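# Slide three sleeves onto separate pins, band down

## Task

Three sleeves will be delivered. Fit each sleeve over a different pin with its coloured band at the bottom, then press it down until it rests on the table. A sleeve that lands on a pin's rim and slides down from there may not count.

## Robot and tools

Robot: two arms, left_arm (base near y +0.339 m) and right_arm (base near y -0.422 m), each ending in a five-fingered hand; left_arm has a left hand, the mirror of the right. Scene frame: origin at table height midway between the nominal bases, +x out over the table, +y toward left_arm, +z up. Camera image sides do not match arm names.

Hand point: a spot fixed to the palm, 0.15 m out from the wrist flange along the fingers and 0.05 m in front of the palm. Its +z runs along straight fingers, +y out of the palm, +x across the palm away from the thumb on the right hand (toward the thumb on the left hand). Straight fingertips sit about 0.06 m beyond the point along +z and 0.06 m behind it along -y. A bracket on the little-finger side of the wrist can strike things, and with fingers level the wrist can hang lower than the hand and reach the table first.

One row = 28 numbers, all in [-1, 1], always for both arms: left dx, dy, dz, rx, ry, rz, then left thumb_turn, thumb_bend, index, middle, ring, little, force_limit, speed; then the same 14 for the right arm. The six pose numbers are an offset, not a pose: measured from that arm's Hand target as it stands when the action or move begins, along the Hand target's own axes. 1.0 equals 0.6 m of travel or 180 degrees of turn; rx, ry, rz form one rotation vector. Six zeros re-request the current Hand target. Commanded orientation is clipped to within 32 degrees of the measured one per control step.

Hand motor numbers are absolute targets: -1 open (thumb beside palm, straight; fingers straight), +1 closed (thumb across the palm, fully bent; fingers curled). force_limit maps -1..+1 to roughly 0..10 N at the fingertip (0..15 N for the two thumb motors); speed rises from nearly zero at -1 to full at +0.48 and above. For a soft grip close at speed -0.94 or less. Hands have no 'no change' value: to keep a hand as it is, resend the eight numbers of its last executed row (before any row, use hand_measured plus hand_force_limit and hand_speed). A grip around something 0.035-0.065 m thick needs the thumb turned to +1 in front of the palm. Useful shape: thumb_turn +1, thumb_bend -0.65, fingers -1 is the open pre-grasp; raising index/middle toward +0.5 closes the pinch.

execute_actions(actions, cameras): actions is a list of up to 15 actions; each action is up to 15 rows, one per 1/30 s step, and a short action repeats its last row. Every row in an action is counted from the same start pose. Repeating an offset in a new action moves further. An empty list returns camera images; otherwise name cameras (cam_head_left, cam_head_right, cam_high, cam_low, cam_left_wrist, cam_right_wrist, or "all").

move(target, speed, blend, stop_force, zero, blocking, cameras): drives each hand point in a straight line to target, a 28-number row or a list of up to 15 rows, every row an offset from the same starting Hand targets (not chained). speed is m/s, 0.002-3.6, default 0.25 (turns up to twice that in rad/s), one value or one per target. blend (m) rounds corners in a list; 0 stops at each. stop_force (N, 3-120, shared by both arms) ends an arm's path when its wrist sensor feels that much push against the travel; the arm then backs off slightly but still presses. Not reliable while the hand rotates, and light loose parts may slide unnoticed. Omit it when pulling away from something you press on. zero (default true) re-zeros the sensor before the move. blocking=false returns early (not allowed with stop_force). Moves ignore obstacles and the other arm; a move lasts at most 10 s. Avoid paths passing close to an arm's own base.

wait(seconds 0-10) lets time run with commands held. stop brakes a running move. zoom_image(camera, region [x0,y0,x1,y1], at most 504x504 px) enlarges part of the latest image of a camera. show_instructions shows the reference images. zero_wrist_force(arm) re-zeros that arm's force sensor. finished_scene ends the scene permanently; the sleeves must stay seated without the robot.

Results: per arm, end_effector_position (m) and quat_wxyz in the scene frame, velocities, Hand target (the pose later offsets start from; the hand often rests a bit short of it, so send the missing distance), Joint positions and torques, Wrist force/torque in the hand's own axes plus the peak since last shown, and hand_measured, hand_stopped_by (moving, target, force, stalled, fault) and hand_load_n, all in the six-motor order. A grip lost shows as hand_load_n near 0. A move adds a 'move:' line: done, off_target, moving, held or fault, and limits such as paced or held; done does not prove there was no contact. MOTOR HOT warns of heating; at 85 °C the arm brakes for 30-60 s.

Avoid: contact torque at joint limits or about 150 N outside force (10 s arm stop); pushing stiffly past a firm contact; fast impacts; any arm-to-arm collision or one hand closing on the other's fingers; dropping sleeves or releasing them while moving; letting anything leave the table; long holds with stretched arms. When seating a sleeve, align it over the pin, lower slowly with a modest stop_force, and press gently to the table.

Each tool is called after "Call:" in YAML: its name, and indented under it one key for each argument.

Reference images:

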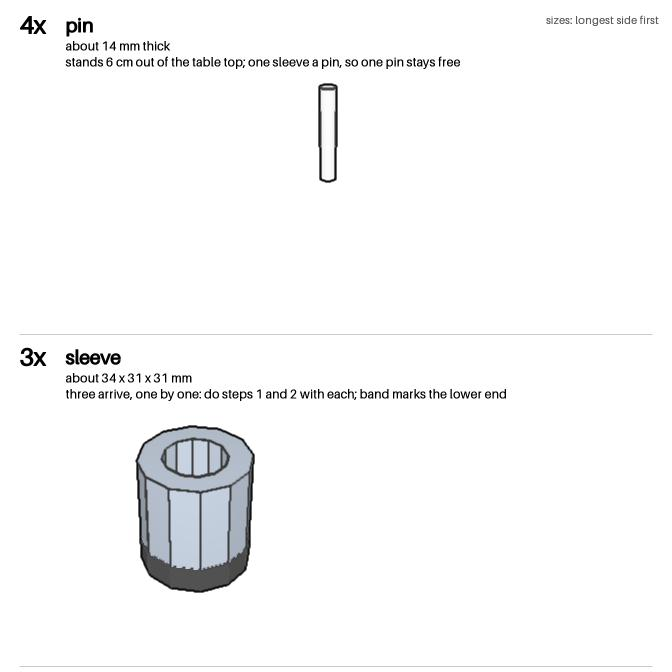

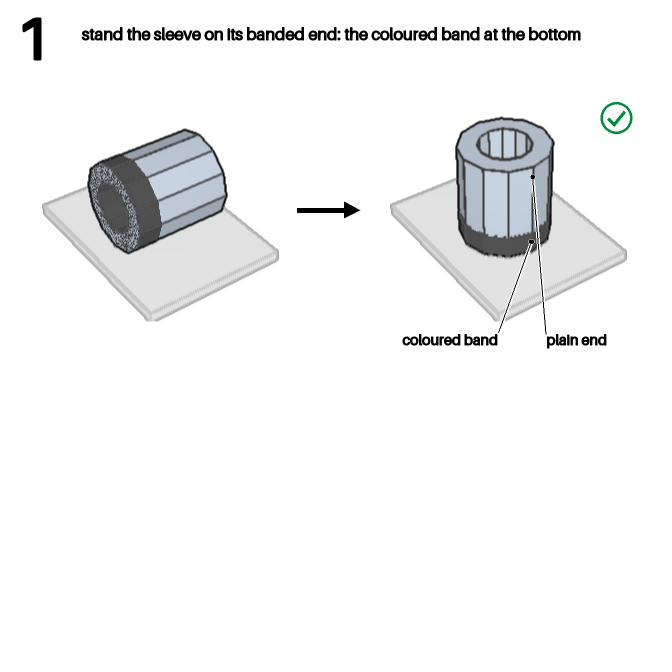

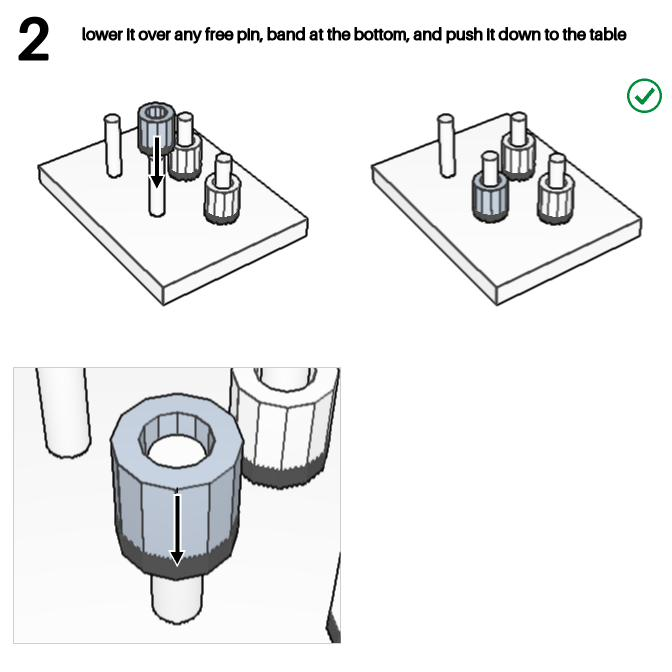

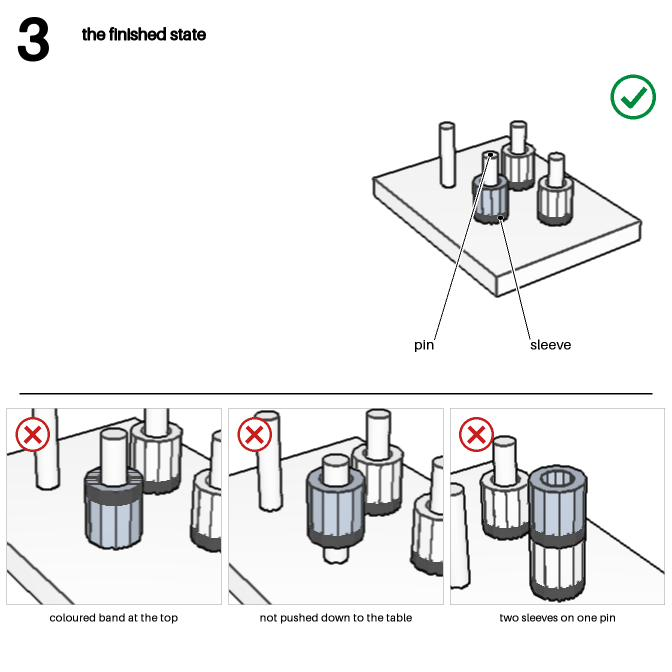

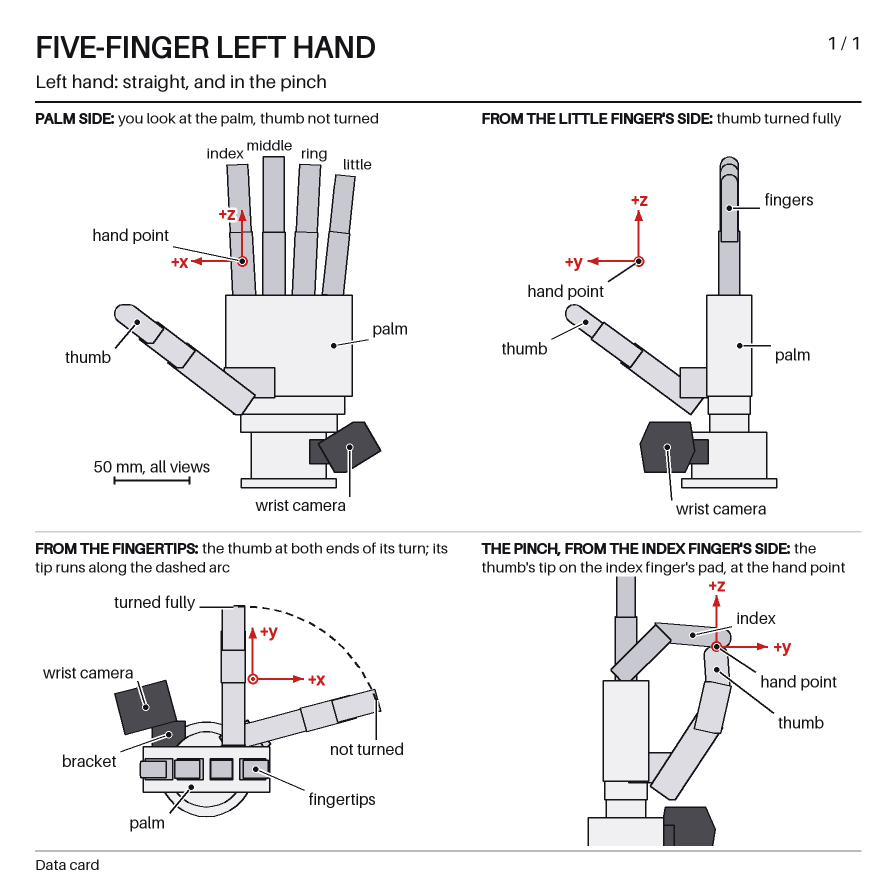

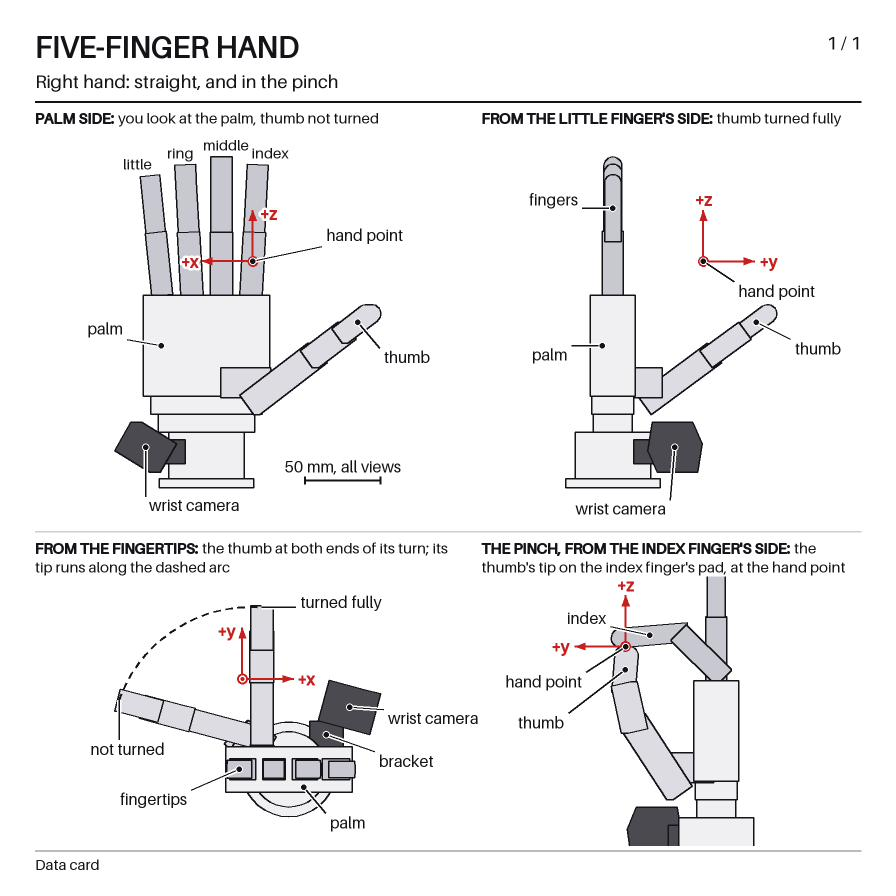

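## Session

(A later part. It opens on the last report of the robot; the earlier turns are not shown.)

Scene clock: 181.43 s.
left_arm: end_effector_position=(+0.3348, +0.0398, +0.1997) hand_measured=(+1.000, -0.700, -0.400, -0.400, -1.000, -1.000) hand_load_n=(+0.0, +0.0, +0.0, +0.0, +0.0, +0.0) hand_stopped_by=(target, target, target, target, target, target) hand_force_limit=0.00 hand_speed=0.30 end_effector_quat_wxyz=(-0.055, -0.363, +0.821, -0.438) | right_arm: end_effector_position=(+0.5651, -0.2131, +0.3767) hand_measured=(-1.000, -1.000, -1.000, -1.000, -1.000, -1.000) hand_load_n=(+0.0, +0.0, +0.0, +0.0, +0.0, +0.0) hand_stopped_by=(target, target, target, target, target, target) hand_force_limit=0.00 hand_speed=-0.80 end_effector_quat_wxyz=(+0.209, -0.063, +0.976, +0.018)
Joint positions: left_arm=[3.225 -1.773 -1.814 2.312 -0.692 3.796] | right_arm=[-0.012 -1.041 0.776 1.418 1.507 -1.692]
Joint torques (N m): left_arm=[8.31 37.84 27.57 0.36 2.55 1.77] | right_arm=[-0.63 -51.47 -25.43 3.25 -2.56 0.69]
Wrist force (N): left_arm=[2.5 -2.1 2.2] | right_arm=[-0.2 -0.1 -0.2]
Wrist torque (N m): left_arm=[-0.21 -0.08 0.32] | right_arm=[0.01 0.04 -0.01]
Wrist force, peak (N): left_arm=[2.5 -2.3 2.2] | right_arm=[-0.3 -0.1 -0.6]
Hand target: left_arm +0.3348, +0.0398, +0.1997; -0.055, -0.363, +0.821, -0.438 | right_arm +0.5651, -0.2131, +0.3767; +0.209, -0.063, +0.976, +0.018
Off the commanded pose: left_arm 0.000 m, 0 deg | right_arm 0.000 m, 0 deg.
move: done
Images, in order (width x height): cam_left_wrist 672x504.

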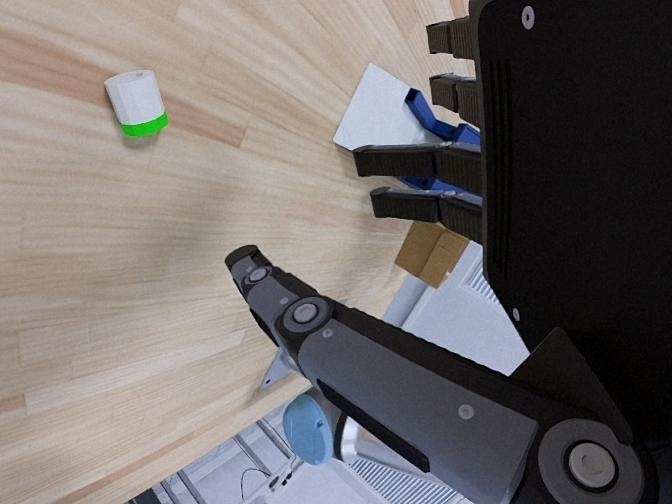

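Call:
move:
  target: [0,0.1,0,0,0,0, 1, -0.7, -0.4, -0.4, -1, -1, 0.0, 0.3, 0,0,0,0,0,0,-1,-1,-1,-1,-1,-1,0.0,-0.8]
  cameras: ["cam_left_wrist"]

Call:
zoom_image:
  camera: "cam_left_wrist"
  region: [80, 20, 320, 200]

Call:
move:
  target: [-0.1,0.0,0,0,0,0, 1, -0.7, -0.4, -0.4, -1, -1, 0.0, 0.3, 0,0,0,0,0,0,-1,-1,-1,-1,-1,-1,0.0,-0.8]
  cameras: ["cam_left_wrist"]

Call:
zoom_image:
  camera: "cam_left_wrist"
  region: [80, 80, 320, 260]

Call:
move:
  target: [0,0.0,0.1,0,0,0, 1, -0.7, -0.4, -0.4, -1, -1, 0.0, 0.3, 0,0,0,0,0,0,-1,-1,-1,-1,-1,-1,0.0,-0.8]
  cameras: ["cam_left_wrist"]

Call:
zoom_image:
  camera: "cam_left_wrist"
  region: [80, 80, 320, 260]

Scene clock: 209.53 s.
left_arm: end_effector_position=(+0.2963, +0.0610, +0.1591) hand_measured=(+1.000, -0.700, -0.400, -0.400, -1.000, -1.000) hand_load_n=(+0.0, +0.0, +0.0, +0.0, +0.0, +0.0) hand_stopped_by=(target, target, target, target, target, target) hand_force_limit=0.00 hand_speed=0.30 end_effector_quat_wxyz=(-0.055, -0.363, +0.821, -0.438) | right_arm: end_effector_position=(+0.5651, -0.2131, +0.3767) hand_measured=(-1.000, -1.000, -1.000, -1.000, -1.000, -1.000) hand_load_n=(+0.0, +0.0, +0.0, +0.0, +0.0, +0.0) hand_stopped_by=(target, target, target, target, target, target) hand_force_limit=0.00 hand_speed=-0.80 end_effector_quat_wxyz=(+0.209, -0.063, +0.976, +0.018)
Joint positions: left_arm=[3.303 -1.739 -2.002 2.374 -0.673 3.914] | right_arm=[-0.012 -1.041 0.776 1.418 1.507 -1.692]
Joint torques (N m): left_arm=[-2.23 12 10.73 -4.79 -0.07 -0.65] | right_arm=[-0.28 -51.61 -24.7 3.28 -2.51 0.78]
Wrist force (N): left_arm=[2.1 -1.9 2.0] | right_arm=[0.1 -0.1 0.0]
Wrist torque (N m): left_arm=[-0.20 -0.02 0.28] | right_arm=[0.00 0.00 0.00]
Wrist force, peak (N): left_arm=[2.5 -3.1 2.0] | right_arm=[-0.3 0.1 -0.6]
Hand target: left_arm +0.2962, +0.0610, +0.1590; -0.055, -0.363, +0.821, -0.438 | right_arm +0.5651, -0.2131, +0.3767; +0.209, -0.063, +0.976, +0.018
Off the commanded pose: left_arm 0.000 m, 0 deg | right_arm 0.000 m, 0 deg.
move: done
Images, in order (width x height): cam_left_wrist 672x504.

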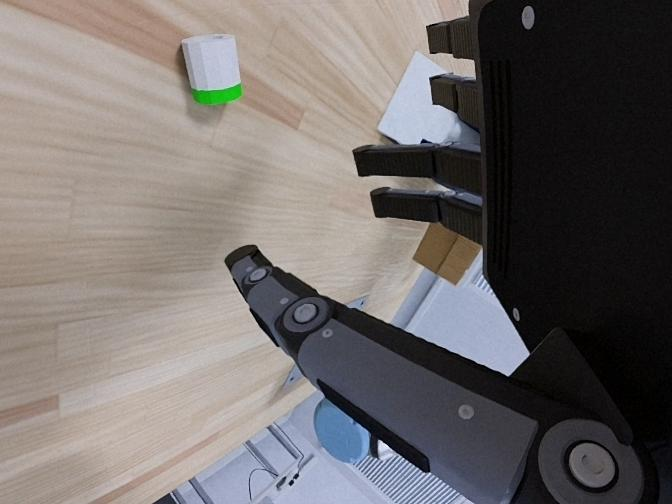

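Scaled by 2.100 from the camera's 672x504 image, which has a finer 960x720 frame.

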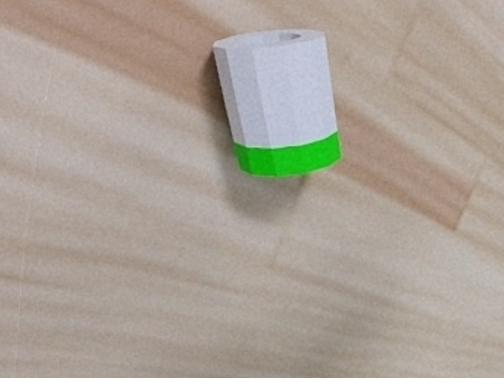

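Scene clock: 210.37 s.
left_arm: end_effector_position=(+0.3401, +0.0939, +0.1346) hand_measured=(+1.000, -0.700, -0.400, -0.400, -1.000, -1.000) hand_load_n=(+0.0, +0.0, +0.0, +0.0, +0.0, +0.0) hand_stopped_by=(target, target, target, target, target, target) hand_force_limit=0.00 hand_speed=0.30 end_effector_quat_wxyz=(-0.055, -0.363, +0.821, -0.438) | right_arm: end_effector_position=(+0.5651, -0.2131, +0.3767) hand_measured=(-1.000, -1.000, -1.000, -1.000, -1.000, -1.000) hand_load_n=(+0.0, +0.0, +0.0, +0.0, +0.0, +0.0) hand_stopped_by=(target, target, target, target, target, target) hand_force_limit=0.00 hand_speed=-0.80 end_effector_quat_wxyz=(+0.209, -0.063, +0.976, +0.018)
Joint positions: left_arm=[3.381 -1.873 -1.935 2.341 -0.661 4.04] | right_arm=[-0.012 -1.041 0.776 1.418 1.507 -1.692]
Joint torques (N m): left_arm=[-2.57 29.35 3.16 0.27 0.17 -1.27] | right_arm=[-0.34 -51.35 -24.86 3.29 -2.56 0.79]
Wrist force (N): left_arm=[2.3 -2.1 2.2] | right_arm=[-0.1 0.1 0.0]
Wrist torque (N m): left_arm=[-0.20 -0.07 0.31] | right_arm=[0.03 0.03 -0.01]
Wrist force, peak (N): left_arm=[3.3 -2.0 1.9] | right_arm=[-0.2 -0.1 -0.4]
Hand target: left_arm +0.3400, +0.0939, +0.1345; -0.055, -0.363, +0.821, -0.438 | right_arm +0.5651, -0.2131, +0.3767; +0.209, -0.063, +0.976, +0.018
Off the commanded pose: left_arm 0.000 m, 0 deg | right_arm 0.000 m, 0 deg.
move: done
Images, in order (width x height): cam_left_wrist 672x504.

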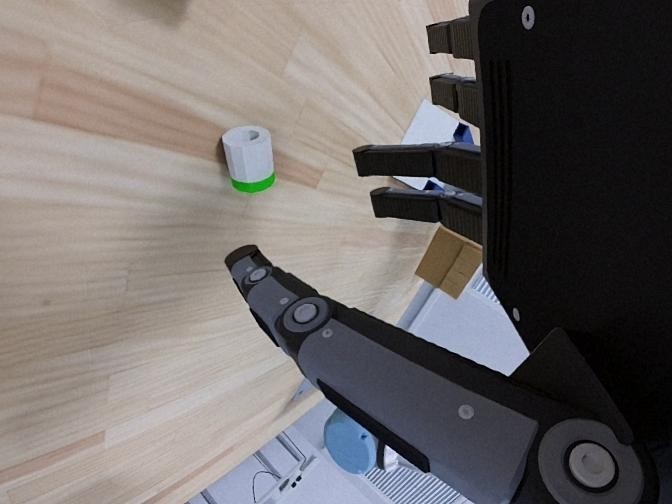

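Scaled by 2.100 from the camera's 672x504 image, which has a finer 960x720 frame.

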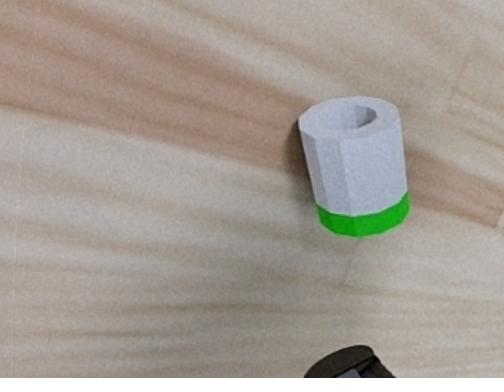

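Scene clock: 211.23 s.
left_arm: end_effector_position=(+0.3537, +0.0484, +0.0979) hand_measured=(+1.000, -0.700, -0.400, -0.400, -1.000, -1.000) hand_load_n=(+0.0, +0.0, +0.5, +0.0, -0.5, +0.0) hand_stopped_by=(target, target, target, target, target, target) hand_force_limit=0.00 hand_speed=0.30 end_effector_quat_wxyz=(-0.055, -0.363, +0.821, -0.438) | right_arm: end_effector_position=(+0.5651, -0.2131, +0.3767) hand_measured=(-1.000, -1.000, -1.000, -1.000, -1.000, -1.000) hand_load_n=(+0.0, +0.0, +0.0, +0.0, +0.0, +0.0) hand_stopped_by=(target, target, target, target, target, target) hand_force_limit=0.00 hand_speed=-0.80 end_effector_quat_wxyz=(+0.209, -0.063, +0.976, +0.018)
Joint positions: left_arm=[3.246 -1.948 -1.892 2.54 -0.686 3.827] | right_arm=[-0.012 -1.041 0.776 1.418 1.507 -1.692]
Joint torques (N m): left_arm=[-2.98 38.51 2.38 -1.97 2.84 -1.6] | right_arm=[-0.69 -51.25 -25.3 3.25 -2.55 0.87]
Wrist force (N): left_arm=[2.4 -1.9 1.7] | right_arm=[0.0 0.1 -0.4]
Wrist torque (N m): left_arm=[-0.16 -0.08 0.19] | right_arm=[0.04 0.03 0.00]
Wrist force, peak (N): left_arm=[2.5 -2.0 2.9] | right_arm=[0.2 0.0 -0.5]
Hand target: left_arm +0.3537, +0.0484, +0.0979; -0.055, -0.363, +0.821, -0.438 | right_arm +0.5651, -0.2131, +0.3767; +0.209, -0.063, +0.976, +0.018
Off the commanded pose: left_arm 0.000 m, 0 deg | right_arm 0.000 m, 0 deg.
move: done
Images, in order (width x height): cam_left_wrist 672x504.

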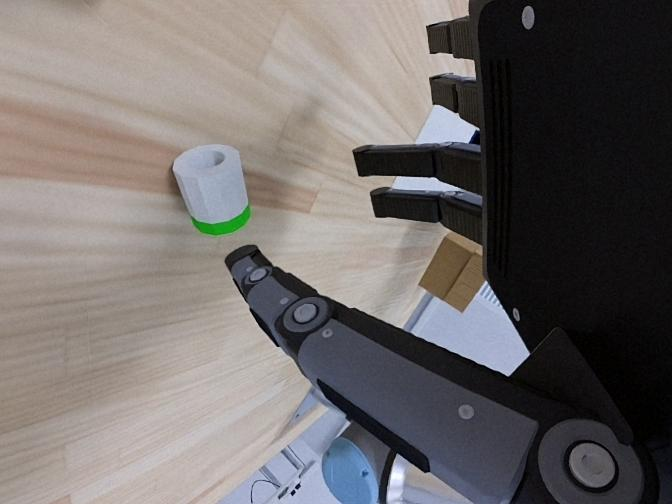

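Scaled by 2.100 from the camera's 672x504 image, which has a finer 960x720 frame.

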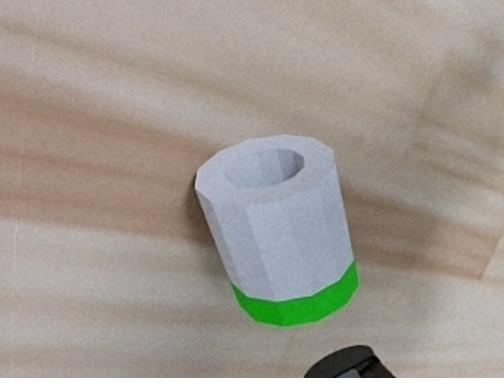

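Call:
move:
  target: [0.004,0.07,0.0245,0,0,0, 1, -0.7, -0.4, -0.4, -1, -1, 0.0, 0.3, 0,0,0,0,0,0,-1,-1,-1,-1,-1,-1,0.0,-0.8]
  cameras: ["cam_left_wrist", "cam_low", "cam_head_right"]

Call:
zoom_image:
  camera: "cam_left_wrist"
  region: [200, 60, 480, 290]

Call:
zoom_image:
  camera: "cam_low"
  region: [320, 240, 480, 360]

Call:
zoom_image:
  camera: "cam_head_right"
  region: [370, 240, 510, 360]

Scene clock: 268.17 s.
left_arm: end_effector_position=(+0.3283, +0.0507, +0.0613) hand_measured=(+1.000, -0.700, -0.400, -0.400, -1.000, -1.000) hand_load_n=(+0.0, +0.0, +0.0, +0.0, +0.0, +0.0) hand_stopped_by=(target, target, target, target, target, target) hand_force_limit=0.00 hand_speed=0.30 end_effector_quat_wxyz=(-0.055, -0.363, +0.821, -0.438) | right_arm: end_effector_position=(+0.5651, -0.2131, +0.3767) hand_measured=(-1.000, -1.000, -1.000, -1.000, -1.000, -1.000) hand_load_n=(+0.0, +0.0, +0.0, +0.0, +0.0, +0.0) hand_stopped_by=(target, target, target, target, target, target) hand_force_limit=0.00 hand_speed=-0.80 end_effector_quat_wxyz=(+0.209, -0.063, +0.976, +0.018)
Joint positions: left_arm=[3.259 -1.965 -1.998 2.648 -0.683 3.847] | right_arm=[-0.012 -1.041 0.776 1.418 1.507 -1.692]
Joint torques (N m): left_arm=[-5.22 42.45 19.24 -4.33 1.38 -2.18] | right_arm=[-0.29 -51.84 -25.53 3.34 -2.5 1.06]
Wrist force (N): left_arm=[2.5 -2.0 1.9] | right_arm=[0.1 0.0 -0.3]
Wrist torque (N m): left_arm=[-0.18 -0.10 0.23] | right_arm=[0.02 0.00 0.00]
Wrist force, peak (N): left_arm=[2.3 -2.9 1.5] | right_arm=[-0.3 0.0 -0.7]
Hand target: left_arm +0.3283, +0.0507, +0.0614; -0.055, -0.363, +0.821, -0.438 | right_arm +0.5651, -0.2131, +0.3767; +0.209, -0.063, +0.976, +0.018
Off the commanded pose: left_arm 0.000 m, 0 deg | right_arm 0.000 m, 0 deg.
move: done
Images, in order (width x height): cam_head_right 896x504, cam_low 896x504, cam_left_wrist 672x504.

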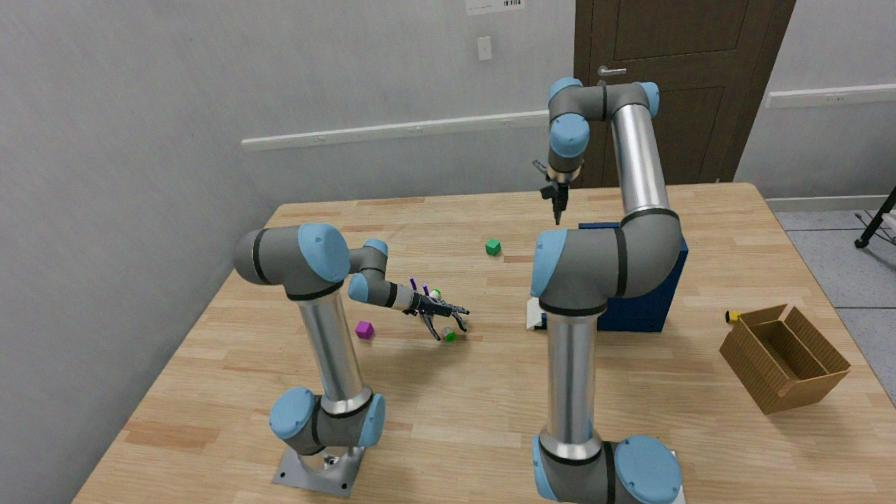

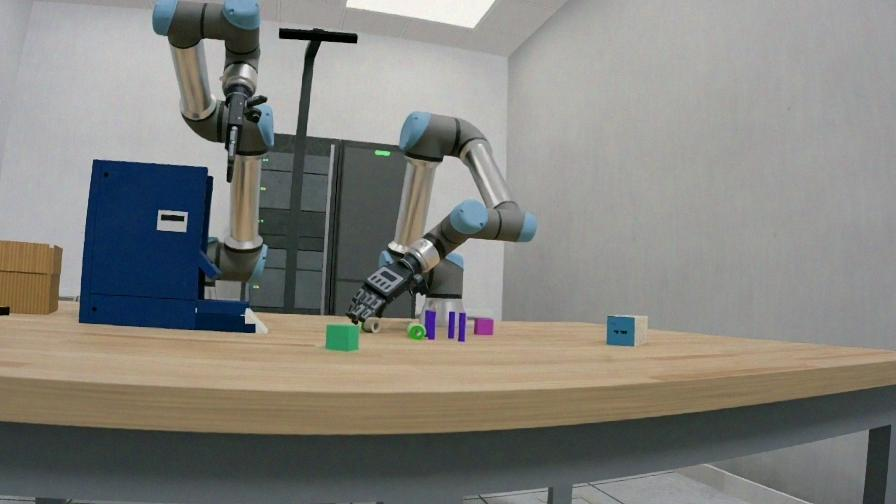

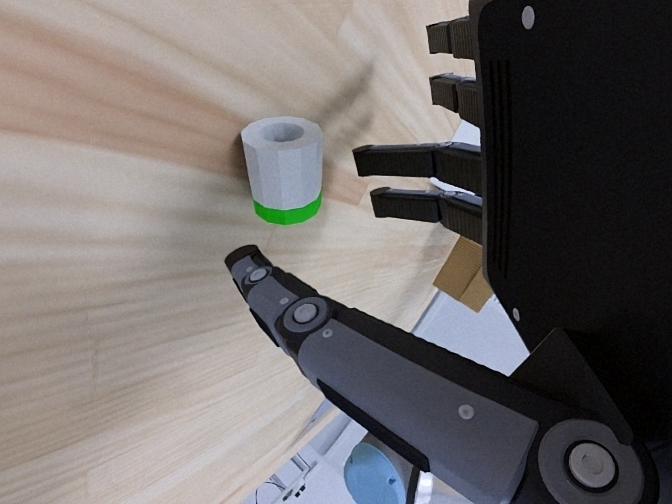

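Scaled by 1.800 from the camera's 672x504 image, which has a finer 960x720 frame.

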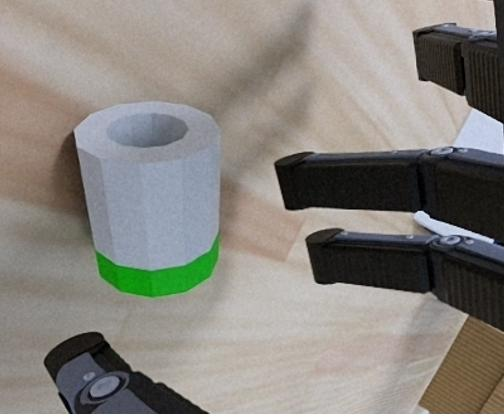

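Scaled by 3.150 from the camera's 896x504 image, which has a finer 1280x720 frame.

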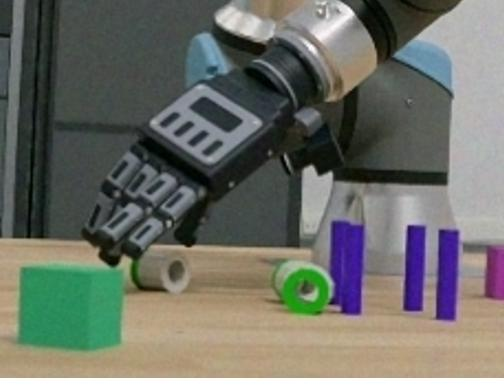

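Scaled by 3.600 from the camera's 896x504 image, which has a finer 1280x720 frame.

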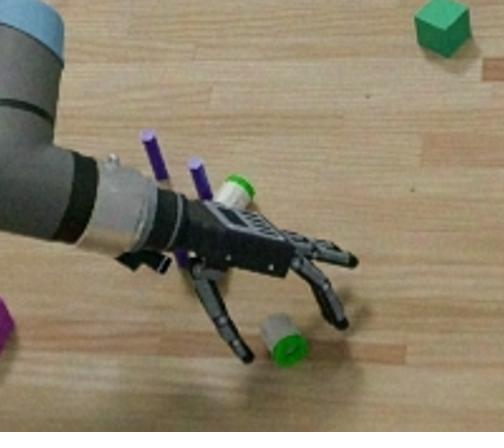

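Call:
move:
  target: [-0.03,0.0208,0.022,0.0078,-0.013,-0.0117, 1, -0.7, -0.4, -0.4, -0.7, -0.6, 0.0, 0.3, 0,0,0,0,0,0,-1,-1,-1,-1,-1,-1,0.0,-0.8]
  speed: 0.15
  stop_force: 4
  cameras: ["cam_left_wrist", "cam_low"]

Call:
zoom_image:
  camera: "cam_left_wrist"
  region: [200, 60, 480, 290]

Call:
zoom_image:
  camera: "cam_low"
  region: [320, 240, 480, 360]

Scene clock: 287.00 s.
left_arm: end_effector_position=(+0.3330, +0.0532, +0.0477) hand_measured=(+1.000, -0.700, -0.400, -0.400, -0.700, -0.600) hand_load_n=(-0.5, +0.0, +0.0, +0.0, -0.5, +1.0) hand_stopped_by=(target, target, target, target, target, target) hand_force_limit=0.00 hand_speed=0.30 end_effector_quat_wxyz=(-0.047, -0.377, +0.814, -0.439) | right_arm: end_effector_position=(+0.5651, -0.2131, +0.3767) hand_measured=(-1.000, -1.000, -1.000, -1.000, -1.000, -1.000) hand_load_n=(+0.0, +0.0, +0.0, +0.0, +0.0, +0.0) hand_stopped_by=(target, target, target, target, target, target) hand_force_limit=0.00 hand_speed=-0.80 end_effector_quat_wxyz=(+0.209, -0.063, +0.976, +0.018)
Joint positions: left_arm=[3.267 -1.98 -2.015 2.711 -0.69 3.806] | right_arm=[-0.012 -1.041 0.776 1.418 1.507 -1.692]
Joint torques (N m): left_arm=[2.78 15.39 -1.16 0.68 2.51 -2.19] | right_arm=[0 -51.41 -24.65 3.34 -2.46 1.05]
Wrist force (N): left_arm=[3.4 -4.0 0.1] | right_arm=[-0.2 -0.1 -0.3]
Wrist torque (N m): left_arm=[-0.10 -0.09 0.42] | right_arm=[0.00 0.04 -0.02]
Wrist force, peak (N): left_arm=[26.8 -29.1 -32.6] | right_arm=[-0.4 0.0 -0.6]
Hand target: left_arm +0.3330, +0.0532, +0.0477; -0.047, -0.377, +0.814, -0.439 (not the last commanded pose) | right_arm +0.5651, -0.2131, +0.3767; +0.209, -0.063, +0.976, +0.018
Off the commanded pose: left_arm 0.011 m, 1 deg | right_arm 0.000 m, 0 deg.
move: contact (left_arm)
Images, in order (width x height): cam_low 896x504, cam_left_wrist 672x504.

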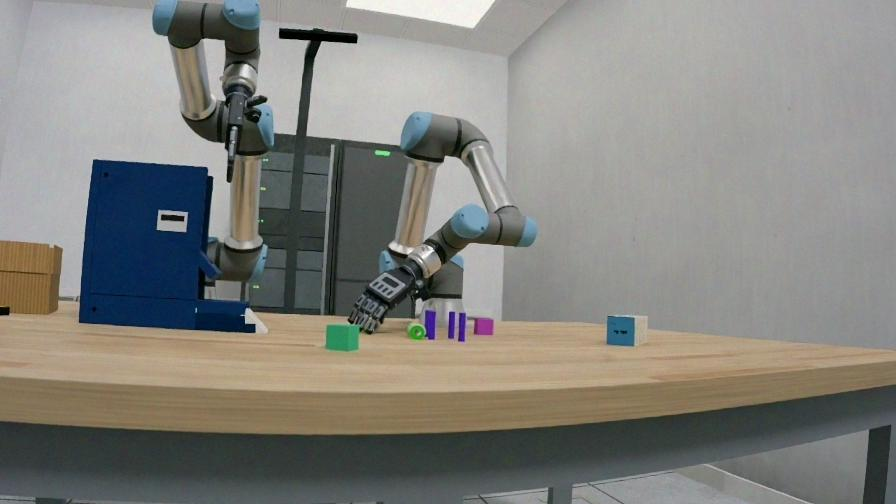

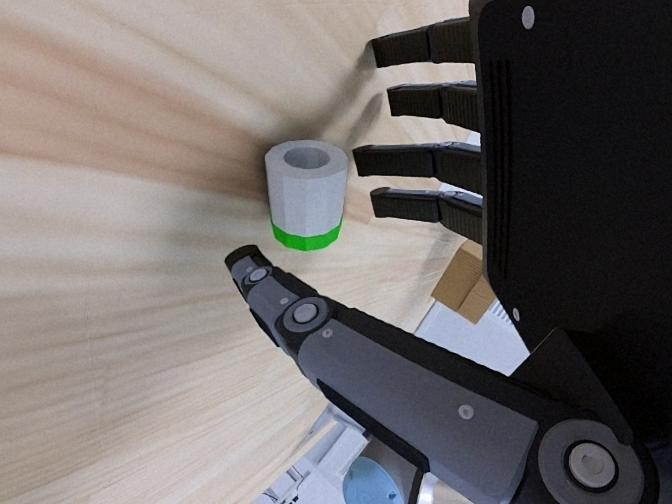

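Scaled by 1.800 from the camera's 672x504 image, which has a finer 960x720 frame.

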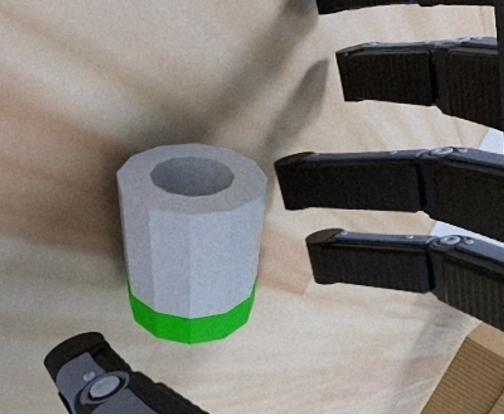

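Scaled by 3.150 from the camera's 896x504 image, which has a finer 1280x720 frame.

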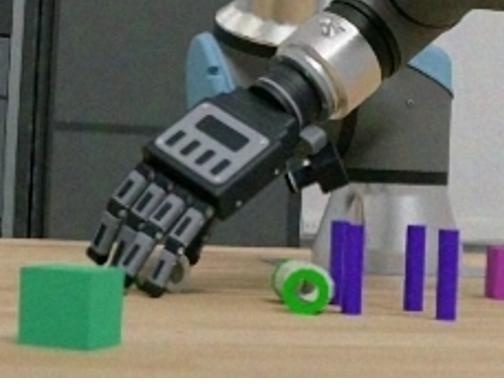

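Call:
move:
  target:
    - [0.0082,-0.0135,-0.0122,0,0,0, 1, -0.7, -0.4, -0.4, -0.7, -0.6, 0.0, 0.3, 0,0,0,0,0,0,-1,-1,-1,-1,-1,-1,0.0,-0.8]
    - [0.0082,-0.0135,-0.0122,0,0,0, 1, -0.7, -0.4, -0.4, 1, 1, 0.0, 0.3, 0,0,0,0,0,0,-1,-1,-1,-1,-1,-1,0.0,-0.8]
  speed: 0.1

Call:
move:
  target: [-0.0195,0.0325,0.043,0,0,0, 1, -0.7, -0.4, -0.4, 1, 1, 0.0, 0.3, 0,0,0,0,0,0,-1,-1,-1,-1,-1,-1,0.0,-0.8]
  speed: 0.03
  stop_force: 4
  cameras: ["cam_left_wrist", "cam_low", "cam_head_right", "cam_head_left"]

Call:
zoom_image:
  camera: "cam_left_wrist"
  region: [200, 60, 480, 290]

Call:
zoom_image:
  camera: "cam_head_right"
  region: [370, 240, 510, 360]

Call:
zoom_image:
  camera: "cam_low"
  region: [320, 240, 480, 360]

Scene clock: 310.30 s.
left_arm: end_effector_position=(+0.3329, +0.0532, +0.0597) hand_measured=(+1.000, -0.700, -0.400, -0.400, +1.000, +1.000) hand_load_n=(+0.0, +0.0, +0.0, +0.0, +0.0, +0.0) hand_stopped_by=(target, target, target, target, target, target) hand_force_limit=0.00 hand_speed=0.30 end_effector_quat_wxyz=(-0.047, -0.377, +0.814, -0.439) | right_arm: end_effector_position=(+0.5651, -0.2131, +0.3767) hand_measured=(-1.000, -1.000, -1.000, -1.000, -1.000, -1.000) hand_load_n=(+0.0, +0.0, +0.0, +0.0, +0.0, +0.0) hand_stopped_by=(target, target, target, target, target, target) hand_force_limit=0.00 hand_speed=-0.80 end_effector_quat_wxyz=(+0.209, -0.063, +0.976, +0.018)
Joint positions: left_arm=[3.267 -1.957 -2.007 2.68 -0.69 3.807] | right_arm=[-0.012 -1.041 0.776 1.418 1.507 -1.692]
Joint torques (N m): left_arm=[2.68 16.14 0.62 0.27 2.05 1.65] | right_arm=[-0.74 -51.66 -25.06 3.27 -2.49 1.15]
Wrist force (N): left_arm=[2.3 -2.0 1.8] | right_arm=[-0.2 0.0 -0.2]
Wrist torque (N m): left_arm=[-0.17 -0.06 0.31] | right_arm=[0.01 0.04 -0.01]
Wrist force, peak (N): left_arm=[3.5 -4.4 -0.1] | right_arm=[-0.1 -0.3 -0.7]
Hand target: left_arm +0.3329, +0.0532, +0.0597; -0.047, -0.377, +0.814, -0.439 | right_arm +0.5651, -0.2131, +0.3767; +0.209, -0.063, +0.976, +0.018
Off the commanded pose: left_arm 0.000 m, 0 deg | right_arm 0.000 m, 0 deg.
move: done

Scene clock: 311.50 s.
left_arm: end_effector_position=(+0.3331, +0.0530, +0.0581) hand_measured=(+1.000, -0.700, -0.400, -0.400, +1.000, +1.000) hand_load_n=(+1.5, -0.5, +0.0, +0.0, +0.0, +0.0) hand_stopped_by=(target, target, target, target, target, target) hand_force_limit=0.00 hand_speed=0.30 end_effector_quat_wxyz=(-0.047, -0.377, +0.814, -0.439) | right_arm: end_effector_position=(+0.5651, -0.2131, +0.3767) hand_measured=(-1.000, -1.000, -1.000, -1.000, -1.000, -1.000) hand_load_n=(-0.5, +0.0, +0.0, +0.0, +0.0, +0.0) hand_stopped_by=(target, target, target, target, target, target) hand_force_limit=0.00 hand_speed=-0.80 end_effector_quat_wxyz=(+0.209, -0.063, +0.976, +0.018)
Joint positions: left_arm=[3.266 -1.96 -2.008 2.685 -0.69 3.805] | right_arm=[-0.012 -1.041 0.776 1.418 1.507 -1.692]
Joint torques (N m): left_arm=[8.48 27.39 21.85 1.19 2.34 -1.35] | right_arm=[-0.78 -51.05 -25.59 3.29 -2.54 1.19]
Wrist force (N): left_arm=[3.9 -4.2 -0.2] | right_arm=[-0.1 -0.1 -0.2]
Wrist torque (N m): left_arm=[-0.30 -0.14 0.18] | right_arm=[0.01 0.03 -0.01]
Wrist force, peak (N): left_arm=[6.7 -14.6 -12.0] | right_arm=[-0.3 0.0 -0.6]
Hand target: left_arm +0.3331, +0.0530, +0.0581; -0.047, -0.377, +0.814, -0.439 (not the last commanded pose) | right_arm +0.5651, -0.2131, +0.3767; +0.209, -0.063, +0.976, +0.018
Off the commanded pose: left_arm 0.033 m, 0 deg | right_arm 0.000 m, 0 deg.
move: contact (left_arm)
Images, in order (width x height): cam_head_left 896x504, cam_head_right 896x504, cam_low 896x504, cam_left_wrist 672x504.

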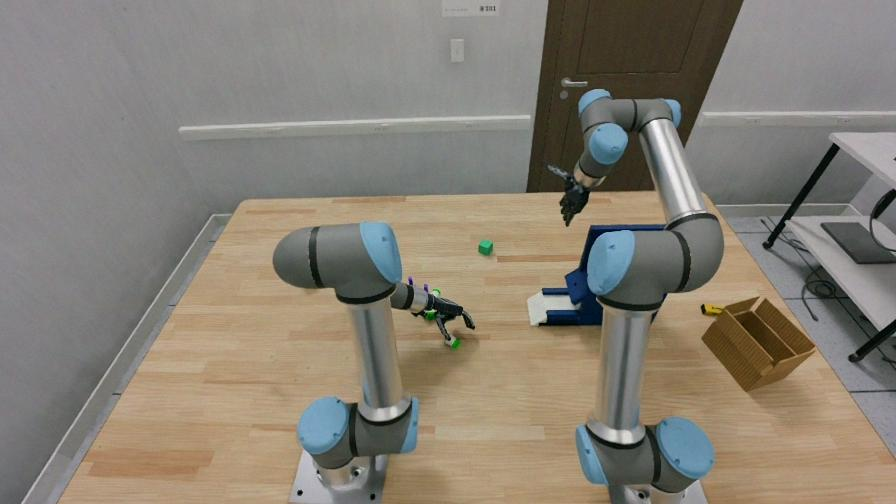

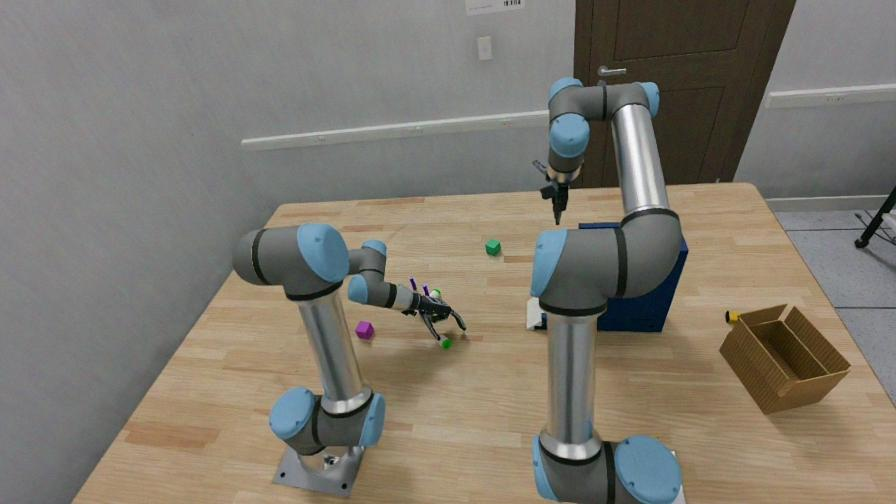

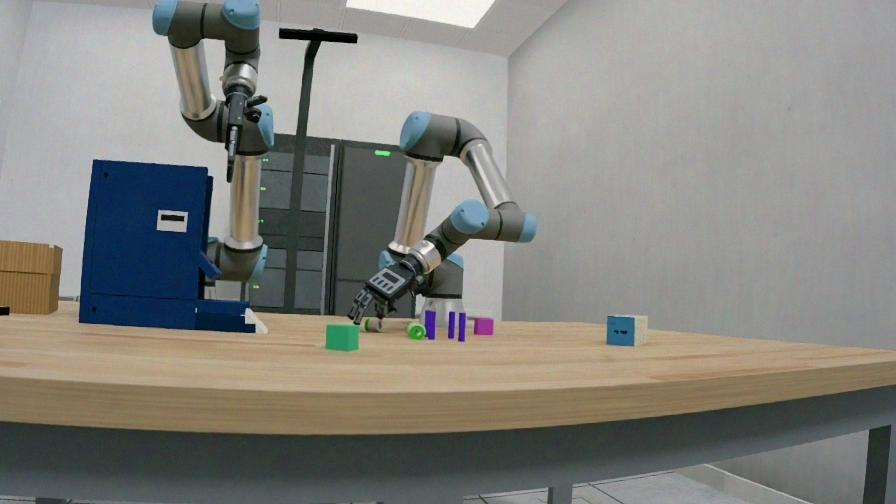

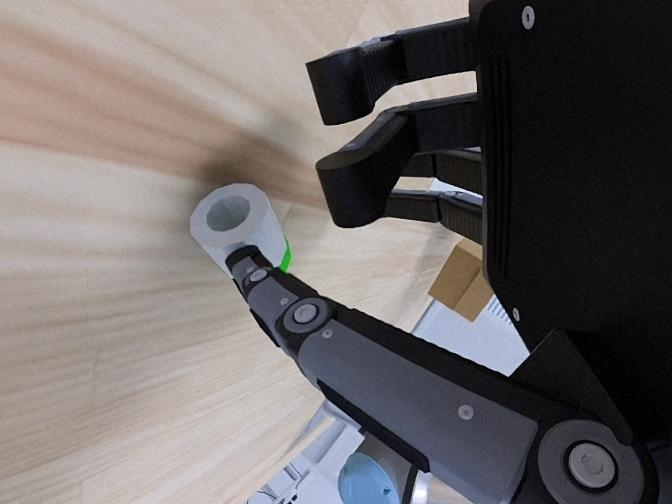

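Scaled by 1.800 from the camera's 672x504 image, which has a finer 960x720 frame.

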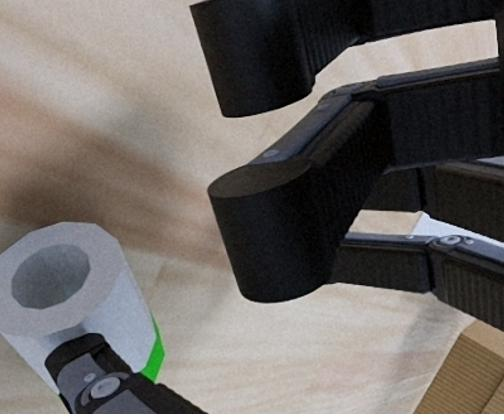

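Scaled by 3.600 from the camera's 896x504 image, which has a finer 1280x720 frame.

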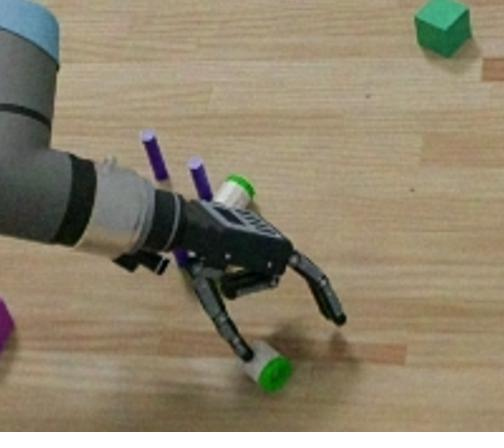

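Scaled by 3.150 from the camera's 896x504 image, which has a finer 1280x720 frame.

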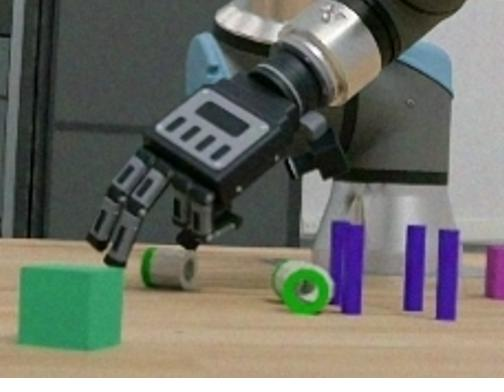

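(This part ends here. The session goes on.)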